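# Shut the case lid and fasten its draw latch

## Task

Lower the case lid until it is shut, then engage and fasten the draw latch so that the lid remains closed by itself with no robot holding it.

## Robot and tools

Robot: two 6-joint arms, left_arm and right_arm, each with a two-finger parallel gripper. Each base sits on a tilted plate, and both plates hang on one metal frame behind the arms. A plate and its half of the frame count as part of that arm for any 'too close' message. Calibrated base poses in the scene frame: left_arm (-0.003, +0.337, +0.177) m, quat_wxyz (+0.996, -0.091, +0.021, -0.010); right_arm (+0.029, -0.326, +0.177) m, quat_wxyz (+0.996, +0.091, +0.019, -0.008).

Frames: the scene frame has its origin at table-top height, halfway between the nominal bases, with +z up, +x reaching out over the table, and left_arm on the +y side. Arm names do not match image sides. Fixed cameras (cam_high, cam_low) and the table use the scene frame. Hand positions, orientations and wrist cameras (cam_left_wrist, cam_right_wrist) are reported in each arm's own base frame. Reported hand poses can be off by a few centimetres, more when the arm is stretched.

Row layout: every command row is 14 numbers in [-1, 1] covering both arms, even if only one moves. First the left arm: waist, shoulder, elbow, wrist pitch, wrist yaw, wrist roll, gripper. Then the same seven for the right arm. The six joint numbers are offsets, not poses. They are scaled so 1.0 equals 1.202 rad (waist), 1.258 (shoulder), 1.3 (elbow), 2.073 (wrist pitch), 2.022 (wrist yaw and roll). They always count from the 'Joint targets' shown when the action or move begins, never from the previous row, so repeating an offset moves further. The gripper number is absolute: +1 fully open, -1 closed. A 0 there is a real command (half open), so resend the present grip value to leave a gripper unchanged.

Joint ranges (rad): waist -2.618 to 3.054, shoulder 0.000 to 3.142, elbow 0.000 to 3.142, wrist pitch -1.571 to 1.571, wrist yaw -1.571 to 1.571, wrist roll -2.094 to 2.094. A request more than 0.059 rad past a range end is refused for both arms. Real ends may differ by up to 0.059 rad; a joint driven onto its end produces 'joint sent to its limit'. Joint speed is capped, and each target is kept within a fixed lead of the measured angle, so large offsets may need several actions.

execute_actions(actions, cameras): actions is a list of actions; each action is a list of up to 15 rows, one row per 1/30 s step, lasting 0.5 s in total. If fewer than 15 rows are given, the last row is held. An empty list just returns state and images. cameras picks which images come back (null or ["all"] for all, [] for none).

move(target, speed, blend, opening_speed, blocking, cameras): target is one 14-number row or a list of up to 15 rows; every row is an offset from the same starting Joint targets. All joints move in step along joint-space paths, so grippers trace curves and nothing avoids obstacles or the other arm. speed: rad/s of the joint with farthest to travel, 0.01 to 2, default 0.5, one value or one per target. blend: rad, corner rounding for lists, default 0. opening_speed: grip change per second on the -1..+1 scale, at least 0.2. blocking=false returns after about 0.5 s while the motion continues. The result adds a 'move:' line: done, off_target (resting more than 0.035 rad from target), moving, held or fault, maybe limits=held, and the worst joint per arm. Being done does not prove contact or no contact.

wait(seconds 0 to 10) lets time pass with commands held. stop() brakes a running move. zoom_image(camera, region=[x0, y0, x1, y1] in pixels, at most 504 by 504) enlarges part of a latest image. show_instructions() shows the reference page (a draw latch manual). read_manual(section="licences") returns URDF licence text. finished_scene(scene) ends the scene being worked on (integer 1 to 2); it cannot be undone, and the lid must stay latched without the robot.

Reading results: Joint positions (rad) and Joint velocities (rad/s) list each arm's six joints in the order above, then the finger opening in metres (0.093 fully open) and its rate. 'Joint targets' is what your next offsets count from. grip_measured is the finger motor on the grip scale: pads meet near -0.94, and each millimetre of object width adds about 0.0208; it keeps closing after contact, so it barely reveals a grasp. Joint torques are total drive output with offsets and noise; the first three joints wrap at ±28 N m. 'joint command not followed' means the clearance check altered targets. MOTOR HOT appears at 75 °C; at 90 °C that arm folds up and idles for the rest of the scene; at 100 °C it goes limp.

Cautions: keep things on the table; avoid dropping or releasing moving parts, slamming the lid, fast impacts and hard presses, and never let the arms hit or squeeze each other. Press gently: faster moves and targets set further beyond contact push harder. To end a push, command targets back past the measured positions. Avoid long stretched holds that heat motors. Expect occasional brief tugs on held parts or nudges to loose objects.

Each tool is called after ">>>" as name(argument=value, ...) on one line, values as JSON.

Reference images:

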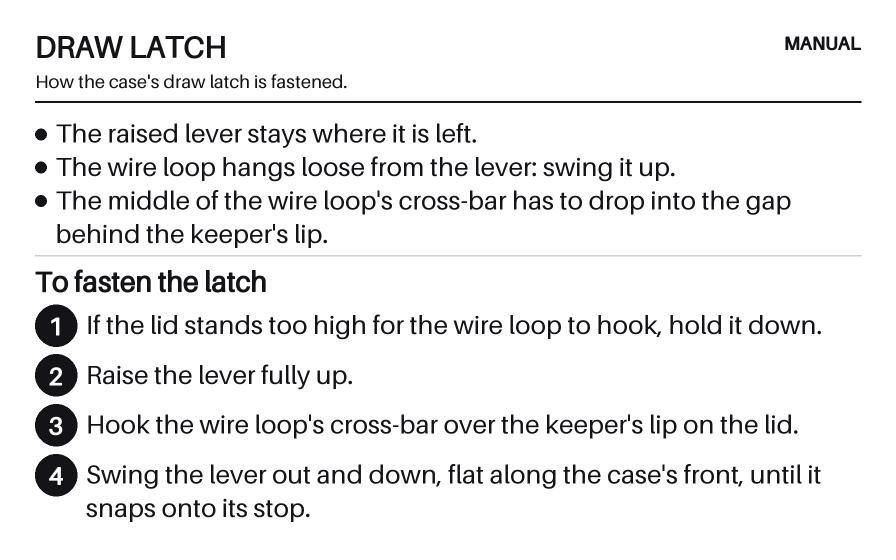

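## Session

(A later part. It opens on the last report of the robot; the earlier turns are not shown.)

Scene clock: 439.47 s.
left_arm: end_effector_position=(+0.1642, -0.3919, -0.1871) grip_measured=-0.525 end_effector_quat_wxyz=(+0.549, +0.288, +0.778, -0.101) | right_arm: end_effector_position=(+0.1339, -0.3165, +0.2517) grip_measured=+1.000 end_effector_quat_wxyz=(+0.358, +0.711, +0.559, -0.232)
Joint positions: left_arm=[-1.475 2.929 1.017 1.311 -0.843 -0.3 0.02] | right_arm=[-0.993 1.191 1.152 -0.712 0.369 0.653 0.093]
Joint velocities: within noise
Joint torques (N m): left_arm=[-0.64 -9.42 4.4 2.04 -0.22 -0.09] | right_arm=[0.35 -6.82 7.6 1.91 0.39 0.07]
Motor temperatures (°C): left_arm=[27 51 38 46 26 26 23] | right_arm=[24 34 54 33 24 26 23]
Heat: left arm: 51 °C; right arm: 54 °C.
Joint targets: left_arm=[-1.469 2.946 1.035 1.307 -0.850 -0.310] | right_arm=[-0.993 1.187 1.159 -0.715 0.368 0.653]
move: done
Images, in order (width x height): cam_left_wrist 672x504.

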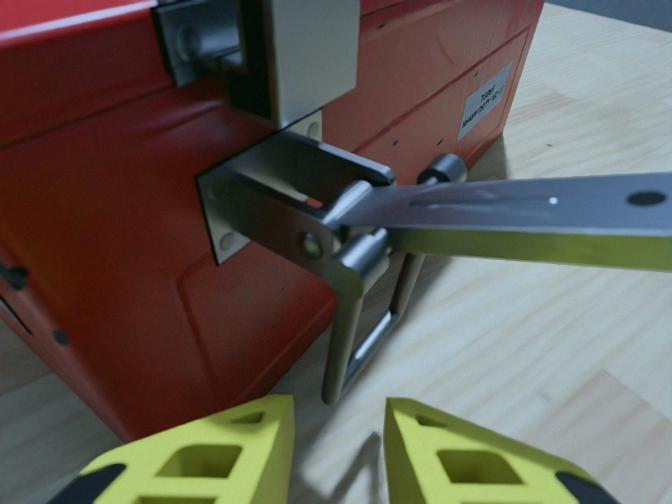

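>>> move(target=[0.0275,0.0219,0.0662,-0.0311,0,0,-0.524,0,0,0,0,0,0,1], speed=0.3, cameras=["cam_left_wrist"])

>>> zoom_image(camera="cam_left_wrist", region=[220, 250, 460, 504])

Scene clock: 443.73 s.
left_arm: end_effector_position=(+0.1789, -0.4012, -0.1963) grip_measured=-0.525 end_effector_quat_wxyz=(+0.549, +0.278, +0.783, -0.089) | right_arm: end_effector_position=(+0.1339, -0.3165, +0.2517) grip_measured=+1.000 end_effector_quat_wxyz=(+0.358, +0.711, +0.559, -0.232)
Joint positions: left_arm=[-1.442 2.957 1.101 1.247 -0.843 -0.3 0.02] | right_arm=[-0.993 1.191 1.152 -0.712 0.369 0.653 0.093]
Joint velocities: within noise
Joint torques (N m): left_arm=[-0.7 -9.83 4.88 2.03 -0.22 -0.09] | right_arm=[0.34 -6.82 7.6 1.91 0.39 0.07]
Motor temperatures (°C): left_arm=[27 53 38 46 26 26 23] | right_arm=[24 34 54 33 24 26 23]
Heat: left arm: 53 °C; right arm: 54 °C.
Joint targets: left_arm=[-1.436 2.974 1.121 1.242 -0.850 -0.310] | right_arm=[-0.993 1.187 1.159 -0.715 0.368 0.653]
move: done
Images, in order (width x height): cam_left_wrist 672x504.

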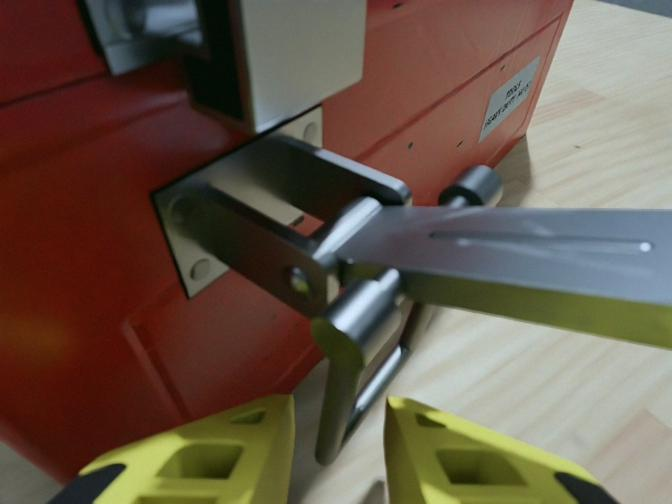

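Scaled by 1.984 from the camera's 672x504 image, which has a finer 960x720 frame.

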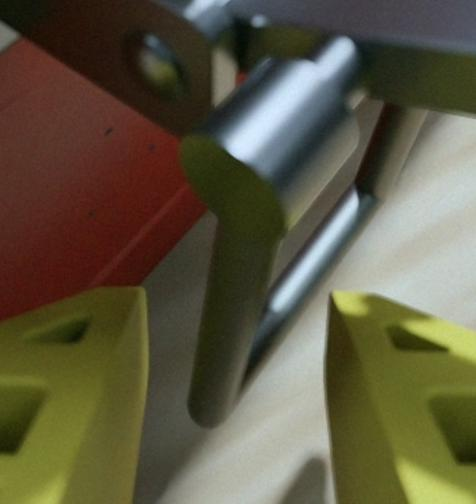

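>>> move(target=[[0,0,0,0,0,0,-0.78,0,0,0,0,0,0,1],[-0.0352,-0.0037,-0.0178,0.0133,0,-0.1731,-0.78,0,0,0,0,0,0,1],[-0.0596,-0.0217,-0.03,0.01,0,-0.3457,-0.78,0,0,0,0,0,0,1]], speed=0.5, blend=[0,0.05,0], cameras=["cam_left_wrist"])

>>> zoom_image(camera="cam_left_wrist", region=[220, 250, 460, 504])

Scene clock: 470.33 s.
left_arm: end_effector_position=(+0.1547, -0.4076, -0.1961) grip_measured=-0.777 end_effector_quat_wxyz=(+0.482, +0.021, +0.830, -0.280) | right_arm: end_effector_position=(+0.1339, -0.3165, +0.2517) grip_measured=+1.000 end_effector_quat_wxyz=(+0.358, +0.711, +0.559, -0.232)
Joint positions: left_arm=[-1.504 2.957 1.093 1.25 -0.854 -0.989 0.008] | right_arm=[-0.993 1.191 1.152 -0.712 0.369 0.653 0.093]
Joint velocities: within noise
Joint torques (N m): left_arm=[-1.46 -12.21 1.8 2.18 -0.14 -0.16] | right_arm=[0.34 -6.83 7.6 1.91 0.4 0.07]
Motor temperatures (°C): left_arm=[27 56 36 45 26 26 23] | right_arm=[24 34 54 33 24 26 23]
Heat: left arm: 56 °C; right arm: 54 °C.
Joint targets: left_arm=[-1.508 2.946 1.082 1.263 -0.850 -1.010] | right_arm=[-0.993 1.187 1.159 -0.715 0.368 0.653]
move: done
Images, in order (width x height): cam_left_wrist 672x504.

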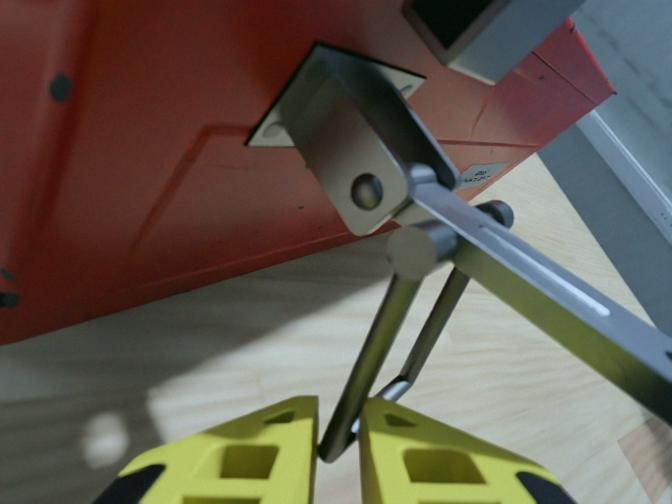

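Scaled by 1.984 from the camera's 672x504 image, which has a finer 960x720 frame.

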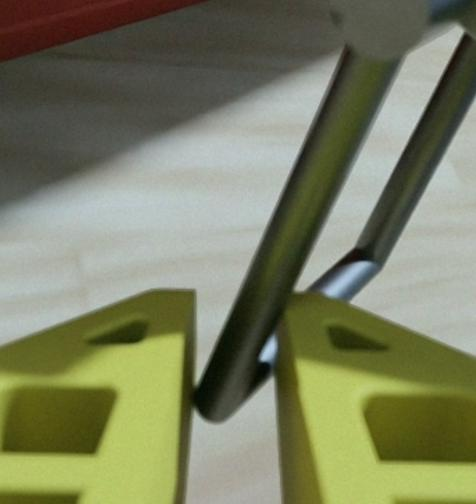

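>>> move(target=[[-0.0162,-0.0366,-0.0308,0.0034,0,0.005,-0.70,0,0,0,0,0,0,1],[-0.0252,-0.0519,-0.0395,-0.0004,0,-0.1286,-0.70,0,0,0,0,0,0,1]], speed=0.3, blend=[0.03,0], cameras=["cam_left_wrist"])

>>> zoom_image(camera="cam_left_wrist", region=[220, 250, 460, 504])

Scene clock: 485.33 s.
left_arm: end_effector_position=(+0.1434, -0.3989, -0.1950) grip_measured=-0.702 end_effector_quat_wxyz=(+0.436, -0.073, +0.832, -0.335) | right_arm: end_effector_position=(+0.1339, -0.3165, +0.2517) grip_measured=+1.000 end_effector_quat_wxyz=(+0.358, +0.711, +0.559, -0.232)
Joint positions: left_arm=[-1.53 2.936 1.04 1.251 -0.854 -1.259 0.012] | right_arm=[-0.993 1.191 1.152 -0.712 0.369 0.653 0.093]
Joint velocities: within noise
Joint torques (N m): left_arm=[-1.74 -15.97 1.74 2.13 -0.16 -0.05] | right_arm=[0.35 -6.83 7.6 1.92 0.39 0.07]
Motor temperatures (°C): left_arm=[27 61 36 45 26 26 23] | right_arm=[24 34 54 33 24 26 23]
Heat: left arm: 61 °C; right arm: 54 °C.
Joint targets: left_arm=[-1.538 2.881 1.030 1.262 -0.850 -1.269] | right_arm=[-0.993 1.187 1.159 -0.715 0.368 0.653]
move: off_target (left_arm); blend cut to 0.023 rad at target 1; left_arm: the shoulder is farthest, 0.055 rad from its target
Images, in order (width x height): cam_left_wrist 672x504.

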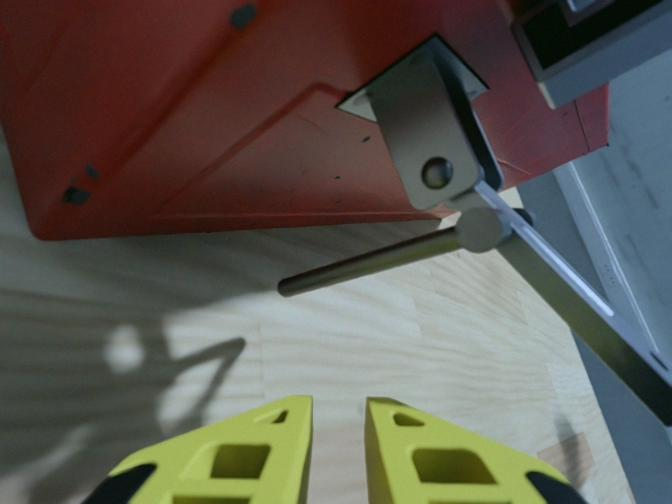

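Scaled by 1.984 from the camera's 672x504 image, which has a finer 960x720 frame.

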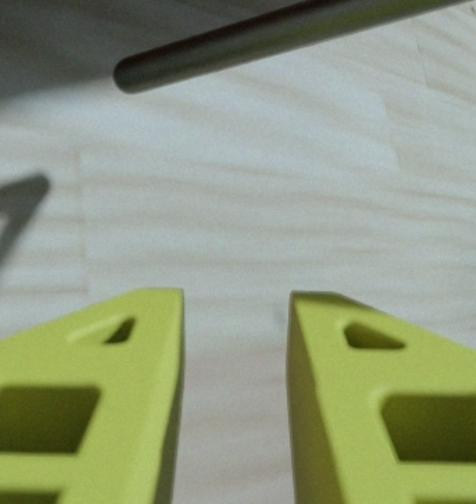

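>>> move(target=[0,0.0437,0,0,0,0,-0.70,0,0,0,0,0,0,1], speed=0.3, cameras=["cam_low","cam_high","cam_left_wrist"])

>>> zoom_image(camera="cam_low", region=[290, 180, 430, 300])

>>> zoom_image(camera="cam_high", region=[380, 160, 560, 310])

Scene clock: 492.50 s.
left_arm: end_effector_position=(+0.1434, -0.3989, -0.1950) grip_measured=-0.702 end_effector_quat_wxyz=(+0.436, -0.074, +0.832, -0.335) | right_arm: end_effector_position=(+0.1339, -0.3165, +0.2517) grip_measured=+1.000 end_effector_quat_wxyz=(+0.358, +0.711, +0.559, -0.232)
Joint positions: left_arm=[-1.53 2.936 1.04 1.251 -0.854 -1.26 0.012] | right_arm=[-0.993 1.191 1.152 -0.712 0.369 0.653 0.093]
Joint velocities: within noise
Joint torques (N m): left_arm=[-1.76 -10.96 1.74 2.14 -0.15 -0.03] | right_arm=[0.34 -6.83 7.6 1.92 0.39 0.07]
Motor temperatures (°C): left_arm=[27 66 36 44 26 26 23] | right_arm=[24 34 54 33 24 26 23]
Heat: left arm: 66 °C; right arm: 54 °C.
Joint targets: left_arm=[-1.538 2.936 1.030 1.262 -0.850 -1.270] | right_arm=[-0.993 1.187 1.159 -0.715 0.368 0.653]
move: done
Images, in order (width x height): cam_high 672x504, cam_low 672x504, cam_left_wrist 672x504.

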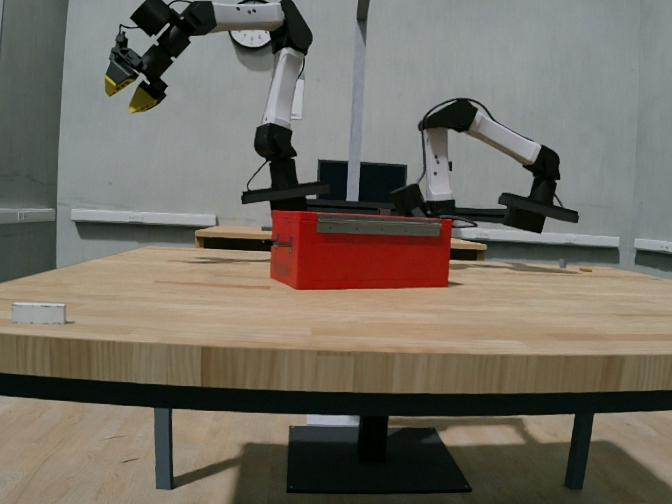

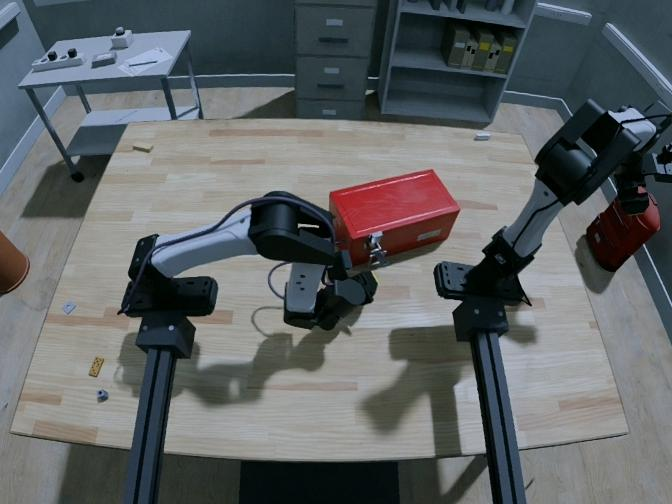

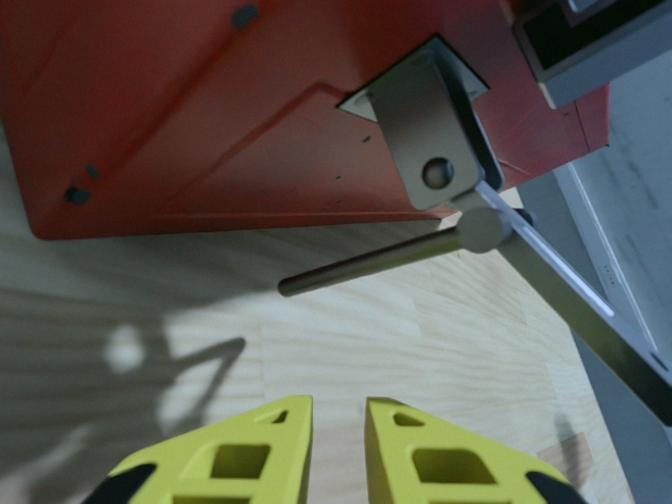

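Scaled by 3.600 from the camera's 672x504 image, which has a finer 960x720 frame.

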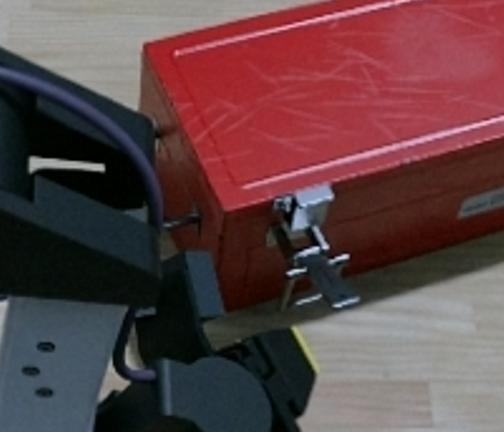

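Scaled by 2.800 from the camera's 672x504 image, which has a finer 960x720 frame.

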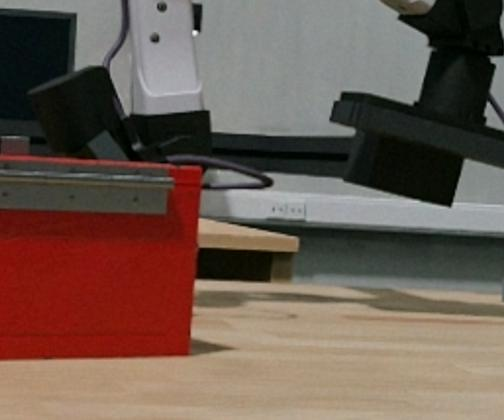

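>>> move(target=[[-0.12,0,0,0,0,0,-0.524,0,0,0,0,0,0,1],[-0.12,-0.05,-0.07,0.055,0,0.3,-0.524,0,0,0,0,0,0,1],[0.02,-0.0207,-0.0769,0.0555,0,0.4748,-0.524,0,0,0,0,0,0,1]], speed=0.6, blend=0.03, cameras=["cam_left_wrist"])

>>> zoom_image(camera="cam_left_wrist", region=[220, 170, 460, 440])

Scene clock: 540.93 s.
left_arm: end_effector_position=(+0.1468, -0.3741, -0.1899) grip_measured=-0.526 end_effector_quat_wxyz=(+0.541, +0.306, +0.777, -0.102) | right_arm: end_effector_position=(+0.1339, -0.3165, +0.2517) grip_measured=+1.000 end_effector_quat_wxyz=(+0.358, +0.711, +0.559, -0.232)
Joint positions: left_arm=[-1.517 2.93 0.939 1.351 -0.849 -0.321 0.02] | right_arm=[-0.993 1.191 1.152 -0.712 0.369 0.653 0.093]
Joint velocities: within noise
Joint torques (N m): left_arm=[-0.77 -12.27 1.28 2.38 -0.18 0.13] | right_arm=[0.34 -6.82 7.6 1.91 0.39 0.07]
Motor temperatures (°C): left_arm=[28 67 34 44 26 26 23] | right_arm=[24 34 55 34 24 26 23]
Heat: left arm: 67 °C; right arm: 55 °C.
Joint targets: left_arm=[-1.514 2.910 0.930 1.377 -0.850 -0.309] | right_arm=[-0.993 1.187 1.159 -0.715 0.368 0.653]
move: done
Images, in order (width x height): cam_left_wrist 672x504.

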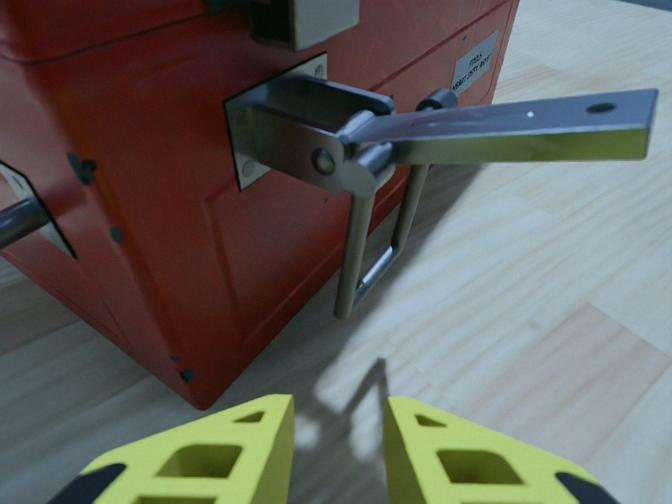

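Scaled by 1.867 from the camera's 672x504 image, which has a finer 960x720 frame.

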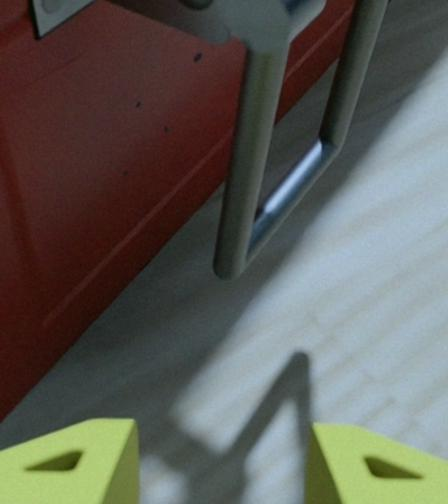

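>>> move(target=[-0.05,-0.85,-0.1,-0.2,0,0,-0.524,0,0,0,0,0,0,1], speed=1.0, cameras=["cam_left_wrist"])

Scene clock: 546.13 s.
left_arm: end_effector_position=(+0.1284, -0.4539, +0.1691) grip_measured=-0.526 end_effector_quat_wxyz=(+0.608, +0.164, +0.707, -0.322) | right_arm: end_effector_position=(+0.1339, -0.3165, +0.2517) grip_measured=+1.000 end_effector_quat_wxyz=(+0.358, +0.711, +0.559, -0.232)
Joint positions: left_arm=[-1.566 1.861 0.813 0.968 -0.849 -0.32 0.02] | right_arm=[-0.993 1.191 1.152 -0.712 0.369 0.653 0.093]
Joint velocities: within noise
Joint torques (N m): left_arm=[-1.52 -9.32 6.04 1.97 0.07 0.15] | right_arm=[0.35 -6.83 7.6 1.92 0.4 0.07]
Motor temperatures (°C): left_arm=[28 67 34 45 26 26 23] | right_arm=[24 34 55 34 24 26 23]
Heat: left arm: 67 °C; right arm: 55 °C.
Joint targets: left_arm=[-1.574 1.841 0.800 0.962 -0.850 -0.309] | right_arm=[-0.993 1.187 1.159 -0.715 0.368 0.653]
move: done
Images, in order (width x height): cam_left_wrist 672x504.

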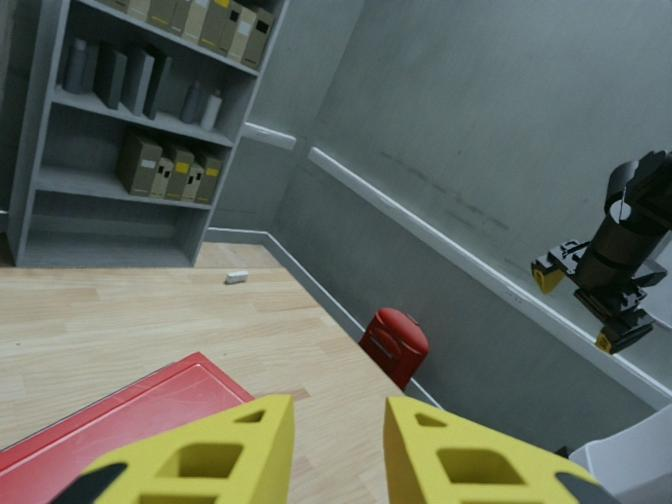

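>>> move(target=[0,-0.025,0,0,0,0,-0.67,0,0,0,0,0,0,1], speed=0.3, cameras=[])

>>> move(target=[0,-0.025,0,0,0,0,-0.67,0,0,0,0,0,0,1], speed=0.3, cameras=[])

Scene clock: 572.80 s.
left_arm: end_effector_position=(+0.1284, -0.4530, +0.1748) grip_measured=-0.669 end_effector_quat_wxyz=(+0.609, +0.161, +0.705, -0.326) | right_arm: end_effector_position=(+0.1339, -0.3165, +0.2517) grip_measured=+1.000 end_effector_quat_wxyz=(+0.358, +0.711, +0.559, -0.232)
Joint positions: left_arm=[-1.566 1.847 0.813 0.965 -0.849 -0.32 0.013] | right_arm=[-0.993 1.191 1.152 -0.712 0.369 0.653 0.093]
Joint velocities: within noise
Joint torques (N m): left_arm=[-1.54 -10.81 6.06 1.98 0.07 0.17] | right_arm=[0.35 -6.82 7.6 1.91 0.39 0.07]
Motor temperatures (°C): left_arm=[27 59 36 45 26 26 23] | right_arm=[24 34 55 34 24 26 23]
Heat: left arm: 59 °C; right arm: 55 °C.
Joint targets: left_arm=[-1.574 1.809 0.800 0.962 -0.850 -0.309] | right_arm=[-0.993 1.187 1.159 -0.715 0.368 0.653]
move: off_target (left_arm); left_arm: the shoulder is farthest, 0.037 rad from its target
No camera images: "cameras" was empty.

Scene clock: 573.53 s.
left_arm: end_effector_position=(+0.1284, -0.4507, +0.1890) grip_measured=-0.669 end_effector_quat_wxyz=(+0.611, +0.151, +0.700, -0.337) | right_arm: end_effector_position=(+0.1339, -0.3165, +0.2517) grip_measured=+1.000 end_effector_quat_wxyz=(+0.358, +0.711, +0.559, -0.232)
Joint positions: left_arm=[-1.566 1.814 0.813 0.964 -0.849 -0.32 0.013] | right_arm=[-0.993 1.191 1.152 -0.712 0.369 0.653 0.093]
Joint velocities: within noise
Joint torques (N m): left_arm=[-1.59 -10.35 6.19 1.99 0.08 0.16] | right_arm=[0.35 -6.82 7.6 1.91 0.4 0.07]
Motor temperatures (°C): left_arm=[27 59 36 45 26 26 23] | right_arm=[24 34 55 34 24 26 23]
Heat: left arm: 59 °C; right arm: 55 °C.
Joint targets: left_arm=[-1.574 1.778 0.800 0.963 -0.850 -0.309] | right_arm=[-0.993 1.187 1.159 -0.715 0.368 0.653]
move: off_target (left_arm); left_arm: the shoulder is farthest, 0.036 rad from its target
No camera images: "cameras" was empty.

>>> move(target=[[0.10,0.7316,0.0822,0.1083,0.4204,0.1528,-1,0,0,0,0,0,0,1],[0.2188,0.7316,0.0822,0.1083,0.4204,0.1528,-1,0,0,0,0,0,0,1]], speed=0.8, cameras=["cam_left_wrist"])

Scene clock: 587.03 s.
left_arm: end_effector_position=(+0.1208, -0.4363, -0.1705) grip_measured=-0.991 end_effector_quat_wxyz=(+0.355, +0.537, +0.716, -0.269) | right_arm: end_effector_position=(+0.1339, -0.3165, +0.2517) grip_measured=+1.000 end_effector_quat_wxyz=(+0.358, +0.711, +0.559, -0.232)
Joint positions: left_arm=[-1.304 2.694 0.888 1.159 -0.009 -0.012 0] | right_arm=[-0.993 1.191 1.152 -0.712 0.369 0.653 0.093]
Joint velocities: within noise
Joint torques (N m): left_arm=[-1.96 -10.28 5.31 2.63 0.14 0.14] | right_arm=[0.34 -6.82 7.6 1.92 0.39 0.07]
Motor temperatures (°C): left_arm=[27 61 36 45 26 26 23] | right_arm=[24 34 55 34 24 26 23]
Heat: left arm: 61 °C; right arm: 55 °C.
Joint targets: left_arm=[-1.311 2.698 0.907 1.187 0.000 0.000] | right_arm=[-0.993 1.187 1.159 -0.715 0.368 0.653]
move: done
Images, in order (width x height): cam_left_wrist 672x504.

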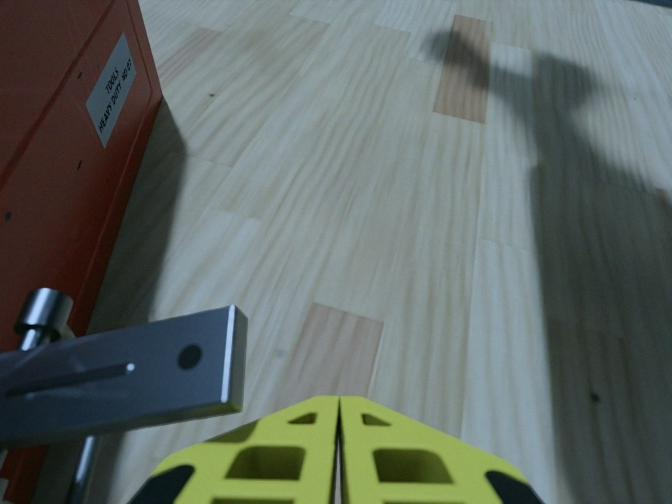

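>>> move(target=[[0.063,0,-0.007,0.0024,0,0,-1,0,0,0,0,0,0,1],[0.070,-0.1147,-0.046,-0.035,0,0,-1,0,0,0,0,0,0,1],[0.0865,-0.165,-0.067,-0.0567,0,0,-1,0,0,0,0,0,0,1]], speed=0.4, blend=[0,0.02,0], cameras=["cam_left_wrist"])

Scene clock: 592.13 s.
left_arm: end_effector_position=(+0.1570, -0.4221, -0.1409) grip_measured=-0.991 end_effector_quat_wxyz=(+0.355, +0.510, +0.742, -0.250) | right_arm: end_effector_position=(+0.1339, -0.3165, +0.2517) grip_measured=+1.000 end_effector_quat_wxyz=(+0.358, +0.711, +0.559, -0.232)
Joint positions: left_arm=[-1.214 2.548 0.823 1.052 0.002 -0.011 0] | right_arm=[-0.993 1.191 1.152 -0.712 0.369 0.653 0.093]
Joint velocities: within noise
Joint torques (N m): left_arm=[-0.84 -15.41 3.52 2.49 0.05 0.13] | right_arm=[0.34 -6.82 7.6 1.91 0.4 0.07]
Motor temperatures (°C): left_arm=[27 62 36 45 26 26 23] | right_arm=[24 34 55 34 24 26 23]
Heat: left arm: 62 °C; right arm: 55 °C.
Joint targets: left_arm=[-1.207 2.490 0.820 1.069 0.000 0.000] | right_arm=[-0.993 1.187 1.159 -0.715 0.368 0.653]
move: off_target (left_arm); left_arm: the shoulder is farthest, 0.057 rad from its target
Images, in order (width x height): cam_left_wrist 672x504.

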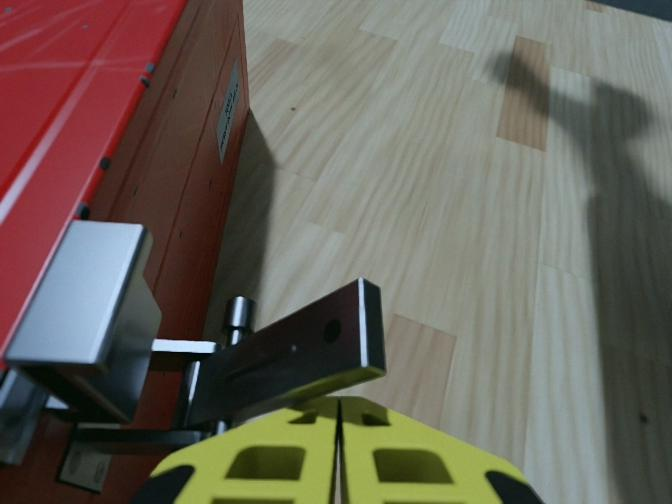

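>>> move(target=[[0.025,-0.05,-0.007,-0.018,0,0,-1,0,0,0,0,0,0,1],[0.0458,-0.065,-0.009,-0.028,0,0,-1,0,0,0,0,0,0,1]], speed=0.3, cameras=["cam_left_wrist"])

>>> zoom_image(camera="cam_left_wrist", region=[100, 200, 500, 500])

Scene clock: 595.70 s.
left_arm: end_effector_position=(+0.1765, -0.4168, -0.1247) grip_measured=-0.991 end_effector_quat_wxyz=(+0.355, +0.495, +0.755, -0.243) | right_arm: end_effector_position=(+0.1339, -0.3165, +0.2517) grip_measured=+1.000 end_effector_quat_wxyz=(+0.358, +0.711, +0.559, -0.232)
Joint positions: left_arm=[-1.166 2.471 0.81 0.98 0.013 -0.011 0] | right_arm=[-0.993 1.191 1.152 -0.712 0.369 0.653 0.093]
Joint velocities: within noise
Joint torques (N m): left_arm=[-0.36 -15.71 4.03 2.65 -0.05 0.14] | right_arm=[0.34 -6.82 7.6 1.91 0.4 0.07]
Motor temperatures (°C): left_arm=[27 64 36 46 26 26 23] | right_arm=[24 34 55 34 24 26 23]
Heat: left arm: 64 °C; right arm: 55 °C.
Joint targets: left_arm=[-1.152 2.409 0.808 1.011 0.000 0.000] | right_arm=[-0.993 1.187 1.159 -0.715 0.368 0.653]
move: off_target (left_arm); left_arm: the shoulder is farthest, 0.063 rad from its target
Images, in order (width x height): cam_left_wrist 672x504.

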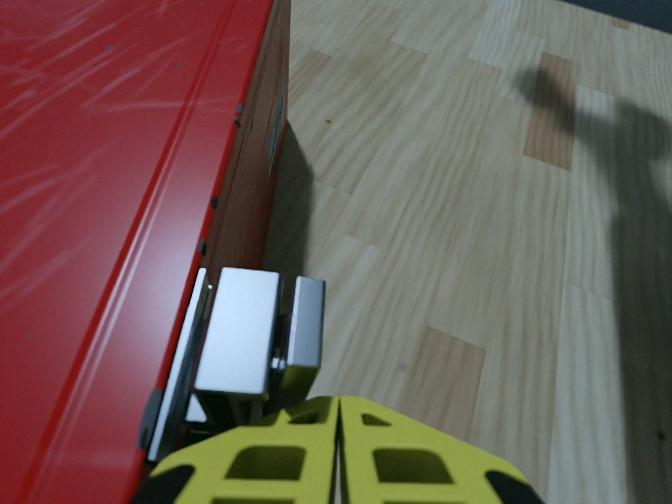

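Scaled by 1.260 from the camera's 672x504 image, which has a finer 960x720 frame.

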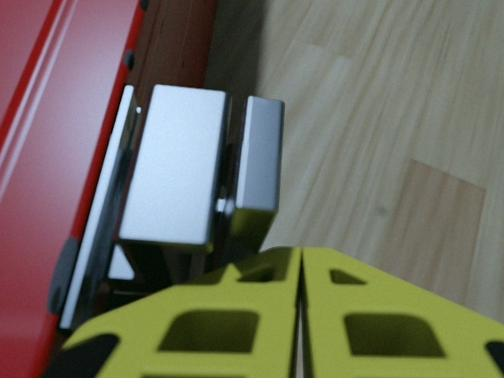

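>>> move(target=[0.018,-0.01,0,-0.005,0,0,-1,0,0,0,0,0,0,1], speed=0.3, cameras=["cam_left_wrist"])

>>> zoom_image(camera="cam_left_wrist", region=[100, 200, 500, 500])

Scene clock: 599.90 s.
left_arm: end_effector_position=(+0.1797, -0.4149, -0.1237) grip_measured=-0.991 end_effector_quat_wxyz=(+0.348, +0.494, +0.758, -0.246) | right_arm: end_effector_position=(+0.1339, -0.3165, +0.2517) grip_measured=+1.000 end_effector_quat_wxyz=(+0.358, +0.711, +0.559, -0.232)
Joint positions: left_arm=[-1.15 2.461 0.81 0.961 0.033 -0.011 0] | right_arm=[-0.993 1.191 1.152 -0.712 0.369 0.653 0.093]
Joint velocities: within noise
Joint torques (N m): left_arm=[0.16 -15.88 4.12 2.74 -0.23 0.13] | right_arm=[0.35 -6.82 7.6 1.91 0.4 0.07]
Motor temperatures (°C): left_arm=[27 66 36 46 26 26 23] | right_arm=[24 34 55 34 24 26 23]
Heat: left arm: 66 °C; right arm: 55 °C.
Joint targets: left_arm=[-1.130 2.396 0.808 1.001 0.000 -0.001] | right_arm=[-0.993 1.187 1.159 -0.715 0.368 0.653]
move: off_target (left_arm); left_arm: the shoulder is farthest, 0.065 rad from its target
Images, in order (width x height): cam_left_wrist 672x504.

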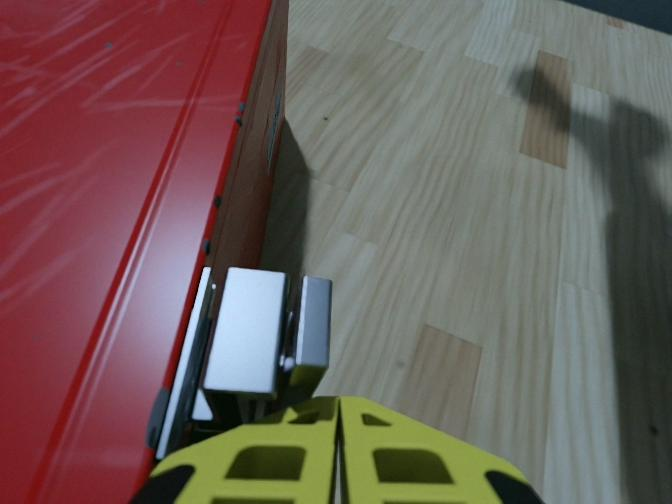

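Scaled by 1.260 from the camera's 672x504 image, which has a finer 960x720 frame.

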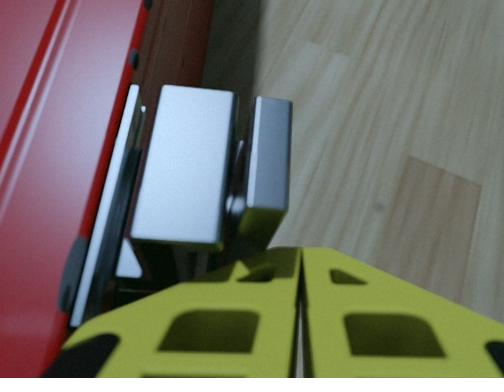

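>>> move(target=[[-0.12,0,0,0,0,0,-1,0,0,0,0,0,0,1],[-0.3,-0.5,-0.05,0.0,-0.42,-0.153,-0.524,0,0,0,0,0,0,1]], speed=[0.5,1.0], blend=0.02, cameras=["cam_left_wrist","cam_low"])

>>> zoom_image(camera="cam_low", region=[340, 210, 420, 280])

Scene clock: 623.57 s.
left_arm: end_effector_position=(+0.1629, -0.4279, +0.1841) grip_measured=-0.526 end_effector_quat_wxyz=(+0.626, +0.133, +0.704, -0.307) | right_arm: end_effector_position=(+0.1339, -0.3165, +0.2517) grip_measured=+1.000 end_effector_quat_wxyz=(+0.358, +0.711, +0.559, -0.232)
Joint positions: left_arm=[-1.485 1.789 0.756 0.993 -0.841 -0.3 0.02] | right_arm=[-0.993 1.191 1.152 -0.712 0.369 0.653 0.093]
Joint velocities: within noise
Joint torques (N m): left_arm=[-1.52 -8.87 5.97 2.1 0.02 -0.06] | right_arm=[0.34 -6.83 7.6 1.92 0.39 0.07]
Motor temperatures (°C): left_arm=[27 69 35 47 26 26 23] | right_arm=[24 34 55 34 24 26 23]
Heat: left arm: 69 °C; right arm: 55 °C.
Joint targets: left_arm=[-1.491 1.767 0.744 1.001 -0.849 -0.310] | right_arm=[-0.993 1.187 1.159 -0.715 0.368 0.653]
move: done
Images, in order (width x height): cam_low 672x504, cam_left_wrist 672x504.

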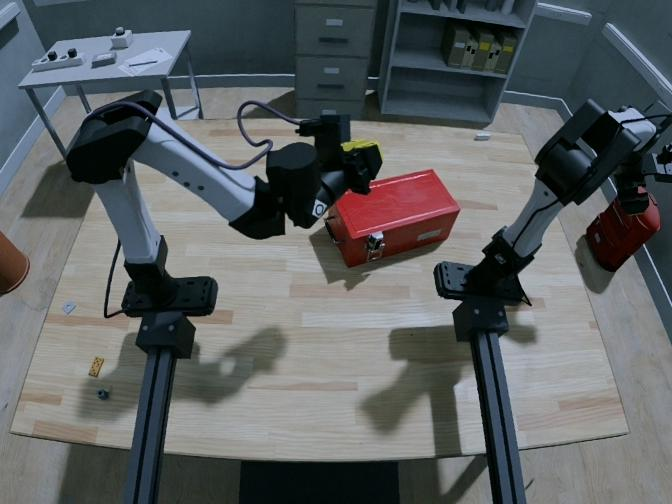

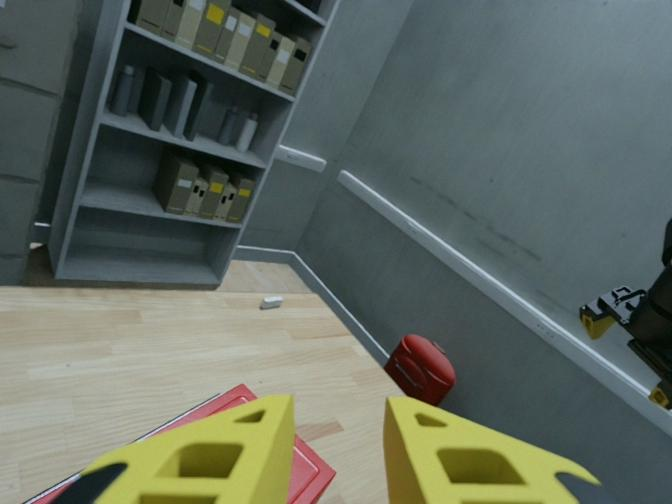

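Scaled by 6.300 from the camera's 672x504 image, which has a finer 960x720 frame.

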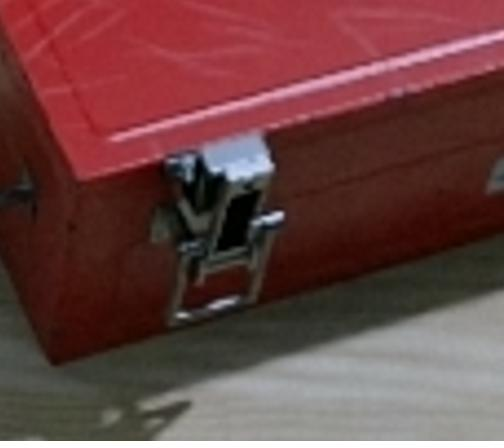

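>>> move(target=[[-0.10,0.9086,0.1431,0.1814,0,0,-0.524,0,0,0,0,0,0,1],[-0.0017,0.9086,0.1431,0.1814,0,0,-0.524,0,0,0,0,0,0,1]], speed=[1.0,0.4], cameras=["cam_left_wrist"])

>>> zoom_image(camera="cam_left_wrist", region=[220, 170, 460, 440])

Scene clock: 635.90 s.
left_arm: end_effector_position=(+0.1562, -0.3692, -0.1839) grip_measured=-0.526 end_effector_quat_wxyz=(+0.542, +0.304, +0.778, -0.090) | right_arm: end_effector_position=(+0.1339, -0.3165, +0.2517) grip_measured=+1.000 end_effector_quat_wxyz=(+0.358, +0.711, +0.559, -0.232)
Joint positions: left_arm=[-1.491 2.906 0.916 1.351 -0.846 -0.301 0.02] | right_arm=[-0.993 1.191 1.152 -0.712 0.369 0.653 0.093]
Joint velocities: within noise
Joint torques (N m): left_arm=[-1.29 -9.99 3.48 2.36 -0.19 -0.09] | right_arm=[0.35 -6.83 7.61 1.91 0.39 0.07]
Motor temperatures (°C): left_arm=[27 66 36 47 26 26 23] | right_arm=[24 34 55 34 24 26 23]
Heat: left arm: 66 °C; right arm: 55 °C.
Joint targets: left_arm=[-1.493 2.910 0.930 1.377 -0.850 -0.310] | right_arm=[-0.993 1.187 1.159 -0.715 0.368 0.653]
move: done
Images, in order (width x height): cam_left_wrist 672x504.

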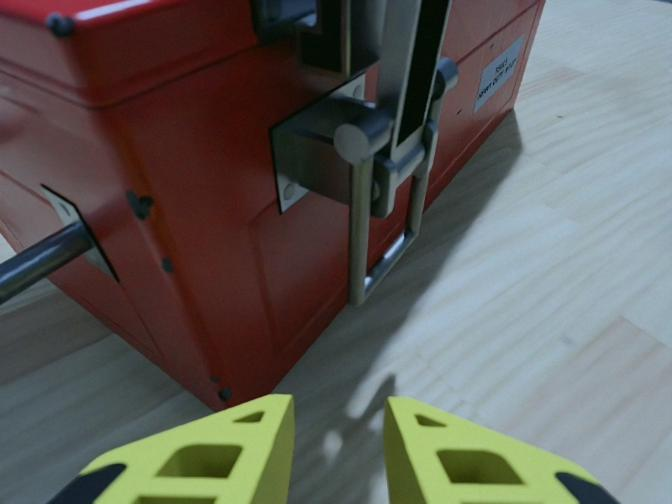

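Scaled by 1.867 from the camera's 672x504 image, which has a finer 960x720 frame.

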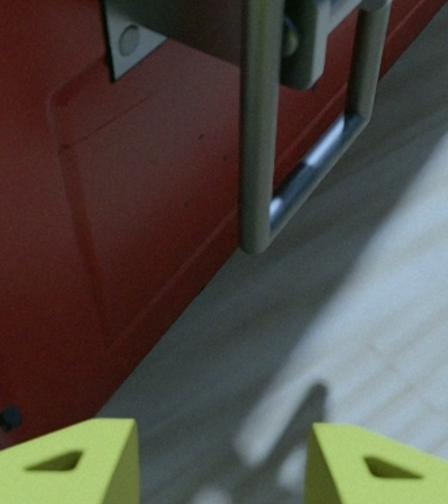

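>>> move(target=[0.0602,0.0426,0.1363,-0.0616,0,0,-0.524,0,0,0,0,0,0,1], speed=0.2, cameras=["cam_left_wrist"])

>>> zoom_image(camera="cam_left_wrist", region=[220, 250, 460, 504])

Scene clock: 649.97 s.
left_arm: end_effector_position=(+0.1853, -0.3972, -0.1925) grip_measured=-0.526 end_effector_quat_wxyz=(+0.552, +0.269, +0.785, -0.086) | right_arm: end_effector_position=(+0.1339, -0.3165, +0.2517) grip_measured=+1.000 end_effector_quat_wxyz=(+0.358, +0.711, +0.559, -0.232)
Joint positions: left_arm=[-1.426 2.946 1.087 1.254 -0.846 -0.301 0.02] | right_arm=[-0.993 1.191 1.152 -0.712 0.369 0.653 0.093]
Joint velocities: within noise
Joint torques (N m): left_arm=[-0.76 -9.68 4.83 2.02 -0.19 -0.07] | right_arm=[0.35 -6.82 7.6 1.91 0.4 0.07]
Motor temperatures (°C): left_arm=[27 65 35 48 26 26 23] | right_arm=[24 34 55 34 24 26 23]
Heat: left arm: 65 °C; right arm: 55 °C.
Joint targets: left_arm=[-1.420 2.964 1.106 1.249 -0.850 -0.310] | right_arm=[-0.993 1.187 1.159 -0.715 0.368 0.653]
move: done
Images, in order (width x height): cam_left_wrist 672x504.

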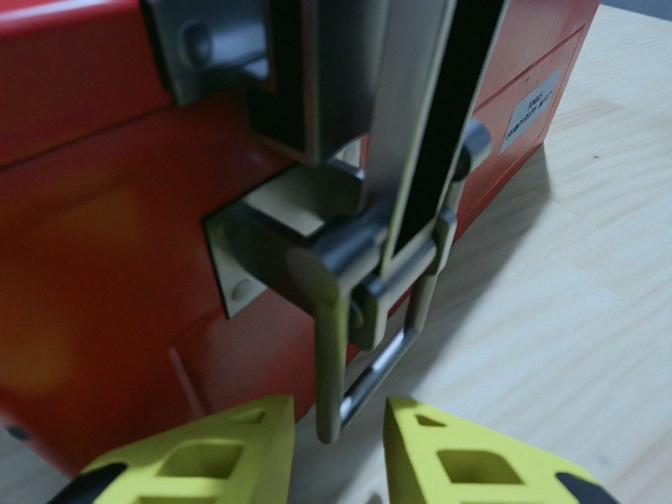

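Scaled by 1.984 from the camera's 672x504 image, which has a finer 960x720 frame.

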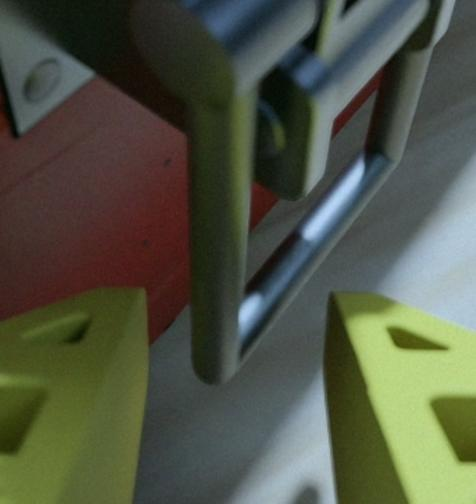

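>>> move(target=[[0,0,0,0,0,0,-0.69,0,0,0,0,0,0,1],[-0.0389,-0.0501,-0.0305,0.0018,0,0,-0.69,0,0,0,0,0,0,1],[-0.0677,-0.0751,-0.0449,-0.002,0,-0.0989,-0.69,0,0,0,0,0,0,1]], speed=0.3, blend=[0,0.02,0], cameras=["cam_left_wrist"])

Scene clock: 678.83 s.
left_arm: end_effector_position=(+0.1573, -0.4044, -0.1887) grip_measured=-0.689 end_effector_quat_wxyz=(+0.534, +0.221, +0.802, -0.153) | right_arm: end_effector_position=(+0.1339, -0.3165, +0.2517) grip_measured=+1.000 end_effector_quat_wxyz=(+0.358, +0.711, +0.559, -0.232)
Joint positions: left_arm=[-1.495 2.924 1.058 1.25 -0.846 -0.498 0.012] | right_arm=[-0.993 1.191 1.152 -0.712 0.369 0.653 0.093]
Joint velocities: within noise
Joint torques (N m): left_arm=[-1.72 -16.14 1.99 2 -0.2 -0.08] | right_arm=[0.34 -6.82 7.61 1.91 0.39 0.07]
Motor temperatures (°C): left_arm=[27 66 35 45 26 26 23] | right_arm=[24 34 56 34 24 26 23]
Heat: left arm: 66 °C; right arm: 56 °C.
Joint targets: left_arm=[-1.502 2.869 1.048 1.245 -0.849 -0.510] | right_arm=[-0.993 1.187 1.159 -0.715 0.368 0.653]
move: off_target (left_arm); left_arm: the shoulder is farthest, 0.055 rad from its target
Images, in order (width x height): cam_left_wrist 672x504.

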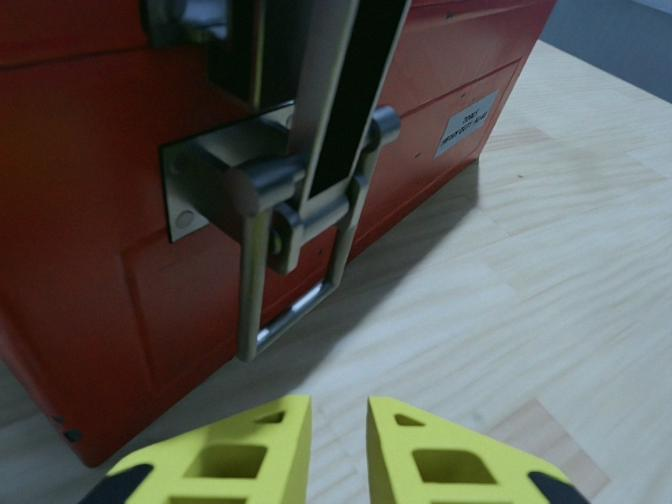

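>>> move(target=[0.0075,0.0326,-0.0908,0.0637,0,0.0989,-0.524,0,0,0,0,0,0,1], speed=0.5, cameras=["cam_left_wrist"])

Scene clock: 688.70 s.
left_arm: end_effector_position=(+0.1549, -0.3725, -0.1881) grip_measured=-0.526 end_effector_quat_wxyz=(+0.542, +0.296, +0.780, -0.098) | right_arm: end_effector_position=(+0.1339, -0.3165, +0.2517) grip_measured=+1.000 end_effector_quat_wxyz=(+0.358, +0.711, +0.559, -0.232)
Joint positions: left_arm=[-1.495 2.924 0.938 1.351 -0.846 -0.321 0.02] | right_arm=[-0.993 1.191 1.152 -0.712 0.369 0.653 0.093]
Joint velocities: within noise
Joint torques (N m): left_arm=[-0.9 -11.73 1.42 2.36 -0.19 0.15] | right_arm=[0.34 -6.82 7.6 1.91 0.4 0.07]
Motor temperatures (°C): left_arm=[27 73 34 45 26 26 23] | right_arm=[24 33 56 34 24 26 23]
Heat: left arm: 73 °C; right arm: 56 °C.
Joint targets: left_arm=[-1.493 2.910 0.930 1.377 -0.849 -0.310] | right_arm=[-0.993 1.187 1.159 -0.715 0.368 0.653]
move: done
Images, in order (width x height): cam_left_wrist 672x504.

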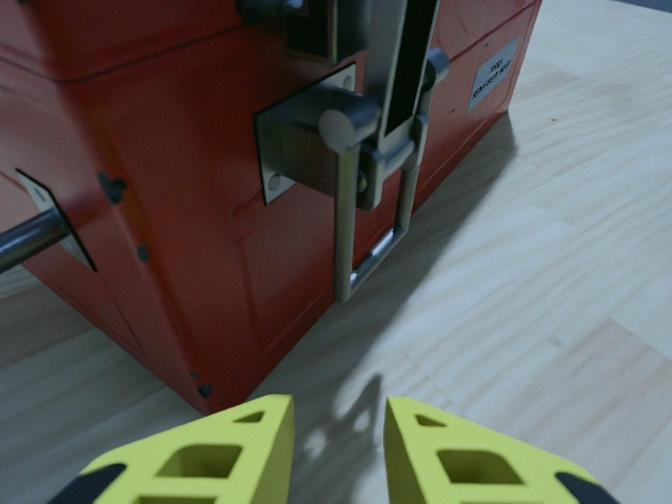

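>>> move(target=[-0.05,-0.95,-0.1,-0.2,0,0,-0.524,0,0,0,0,0,0,1], speed=1.5, cameras=[])

>>> move(target=[0,-0.7,0,-0.5,0,0,-0.524,0,0,0,0,0,0,1], speed=1.5, cameras=[])

Scene clock: 692.73 s.
left_arm: end_effector_position=(+0.1375, -0.4401, +0.2264) grip_measured=-0.526 end_effector_quat_wxyz=(+0.621, +0.117, +0.685, -0.363) | right_arm: end_effector_position=(+0.1339, -0.3165, +0.2517) grip_measured=+1.000 end_effector_quat_wxyz=(+0.358, +0.711, +0.559, -0.232)
Joint positions: left_arm=[-1.545 1.728 0.812 0.969 -0.846 -0.32 0.02] | right_arm=[-0.993 1.191 1.152 -0.712 0.369 0.653 0.093]
Joint velocities: within noise
Joint torques (N m): left_arm=[-1.57 -7.65 6.37 1.86 0.1 0.15] | right_arm=[0.34 -6.82 7.61 1.91 0.4 0.07]
Motor temperatures (°C): left_arm=[27 73 34 45 26 26 23] | right_arm=[24 33 56 34 24 26 23]
Heat: left arm: 73 °C; right arm: 56 °C.
Joint targets: left_arm=[-1.553 1.715 0.800 0.962 -0.849 -0.310] | right_arm=[-0.993 1.187 1.159 -0.715 0.368 0.653]
move: done
No camera images: "cameras" was empty.

Scene clock: 694.47 s.
left_arm: end_effector_position=(+0.1333, -0.2705, +0.3446) grip_measured=-0.526 end_effector_quat_wxyz=(+0.610, +0.162, +0.711, -0.311) | right_arm: end_effector_position=(+0.1339, -0.3165, +0.2517) grip_measured=+1.000 end_effector_quat_wxyz=(+0.358, +0.711, +0.559, -0.232)
Joint positions: left_arm=[-1.545 0.835 0.807 -0.068 -0.848 -0.32 0.02] | right_arm=[-0.993 1.191 1.152 -0.712 0.369 0.653 0.093]
Joint velocities: within noise
Joint torques (N m): left_arm=[-1.28 0.5 7.02 1.96 0.06 0.15] | right_arm=[0.34 -6.82 7.61 1.92 0.39 0.07]
Motor temperatures (°C): left_arm=[27 71 34 45 26 26 23] | right_arm=[24 33 56 34 24 26 23]
Heat: left arm: 71 °C; right arm: 56 °C.
Joint targets: left_arm=[-1.553 0.834 0.800 -0.074 -0.850 -0.310] | right_arm=[-0.993 1.187 1.159 -0.715 0.368 0.653]
move: done
No camera images: "cameras" was empty.

>>> move(target=[-0.0474,0.887,0,0.494,0,0,-0.524,0,0,0,0,0,0,1], speed=1.5, cameras=[])

>>> move(target=[[0,0.7631,0.1,0.206,0,0,-0.524,0,0,0,0,0,0,1],[0.0973,0.7631,0.1,0.206,0,0,-0.524,0,0,0,0,0,0,1],[0.1656,0.81,0.2577,0.1336,0,0,-0.524,0,0,0,0,0,0,1]], speed=[1.0,0.4,0.2], cameras=["cam_left_wrist"])

Scene clock: 733.97 s.
left_arm: end_effector_position=(+0.1113, -0.4590, +0.1222) grip_measured=-0.526 end_effector_quat_wxyz=(+0.590, +0.219, +0.723, -0.286) | right_arm: end_effector_position=(+0.1339, -0.3165, +0.2517) grip_measured=+1.000 end_effector_quat_wxyz=(+0.358, +0.711, +0.559, -0.232)
Joint positions: left_arm=[-1.603 1.946 0.807 0.924 -0.846 -0.319 0.02] | right_arm=[-0.993 1.191 1.152 -0.712 0.369 0.653 0.093]
Joint velocities: within noise
Joint torques (N m): left_arm=[-1.48 -7.54 6.32 2.4 -0.02 0.13] | right_arm=[0.34 -6.82 7.6 1.92 0.39 0.07]
Motor temperatures (°C): left_arm=[27 53 37 44 26 26 23] | right_arm=[24 33 56 34 24 26 23]
Heat: left arm: 53 °C; right arm: 56 °C.
Joint targets: left_arm=[-1.610 1.951 0.800 0.950 -0.849 -0.310] | right_arm=[-0.993 1.187 1.159 -0.715 0.368 0.653]
move: done
No camera images: "cameras" was empty.

Scene clock: 737.07 s.
left_arm: end_effector_position=(+0.1901, -0.4012, -0.1941) grip_measured=-0.526 end_effector_quat_wxyz=(+0.552, +0.258, +0.788, -0.088) | right_arm: end_effector_position=(+0.1339, -0.3165, +0.2517) grip_measured=+1.000 end_effector_quat_wxyz=(+0.358, +0.711, +0.559, -0.232)
Joint positions: left_arm=[-1.417 2.952 1.116 1.232 -0.847 -0.319 0.02] | right_arm=[-0.993 1.191 1.152 -0.712 0.369 0.653 0.093]
Joint velocities: within noise
Joint torques (N m): left_arm=[-0.8 -9.84 5.01 2.03 -0.17 0.13] | right_arm=[0.34 -6.82 7.61 1.91 0.39 0.07]
Motor temperatures (°C): left_arm=[27 53 36 45 26 26 23] | right_arm=[24 33 56 34 24 26 23]
Heat: left arm: 53 °C; right arm: 56 °C.
Joint targets: left_arm=[-1.411 2.969 1.135 1.227 -0.850 -0.310] | right_arm=[-0.993 1.187 1.159 -0.715 0.368 0.653]
move: done
Images, in order (width x height): cam_left_wrist 672x504.

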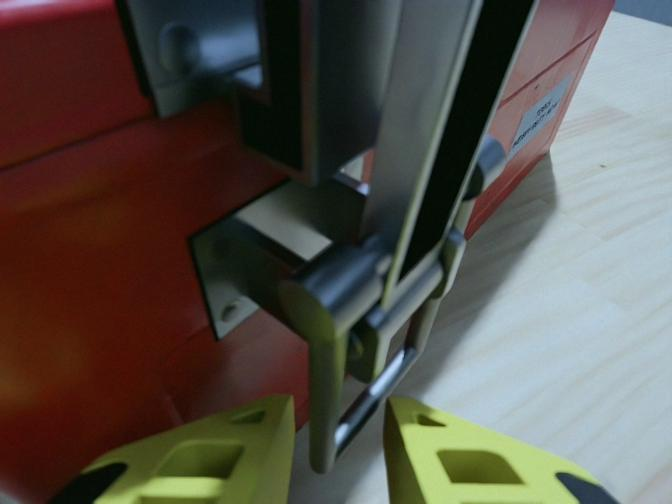

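>>> move(target=[[0,0,0,0,0,0,-0.73,0,0,0,0,0,0,1],[0,-0.0374,0,0,0,0,-0.73,0,0,0,0,0,0,1],[-0.0433,-0.0558,-0.0297,0,0,0,-0.73,0,0,0,0,0,0,1]], speed=0.3, cameras=["cam_left_wrist"])

Scene clock: 741.20 s.
left_arm: end_effector_position=(+0.1789, -0.4039, -0.1965) grip_measured=-0.724 end_effector_quat_wxyz=(+0.547, +0.274, +0.786, -0.092) | right_arm: end_effector_position=(+0.1339, -0.3165, +0.2517) grip_measured=+1.000 end_effector_quat_wxyz=(+0.358, +0.711, +0.559, -0.232)
Joint positions: left_arm=[-1.442 2.952 1.11 1.224 -0.841 -0.318 0.01] | right_arm=[-0.993 1.191 1.152 -0.712 0.369 0.653 0.093]
Joint velocities: within noise
Joint torques (N m): left_arm=[-3.04 -16.14 1.69 2.11 -0.25 0.11] | right_arm=[0.34 -6.83 7.6 1.91 0.4 0.07]
Motor temperatures (°C): left_arm=[27 55 36 45 26 26 23] | right_arm=[24 33 56 34 24 26 23]
Heat: left arm: 55 °C; right arm: 56 °C.
Joint targets: left_arm=[-1.463 2.899 1.096 1.227 -0.849 -0.310] | right_arm=[-0.993 1.187 1.159 -0.715 0.368 0.653]
move: off_target (left_arm); left_arm: the shoulder is farthest, 0.053 rad from its target
Images, in order (width x height): cam_left_wrist 672x504.

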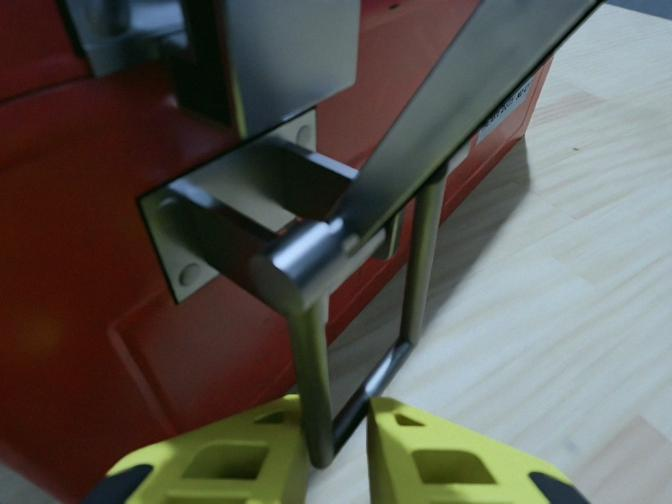

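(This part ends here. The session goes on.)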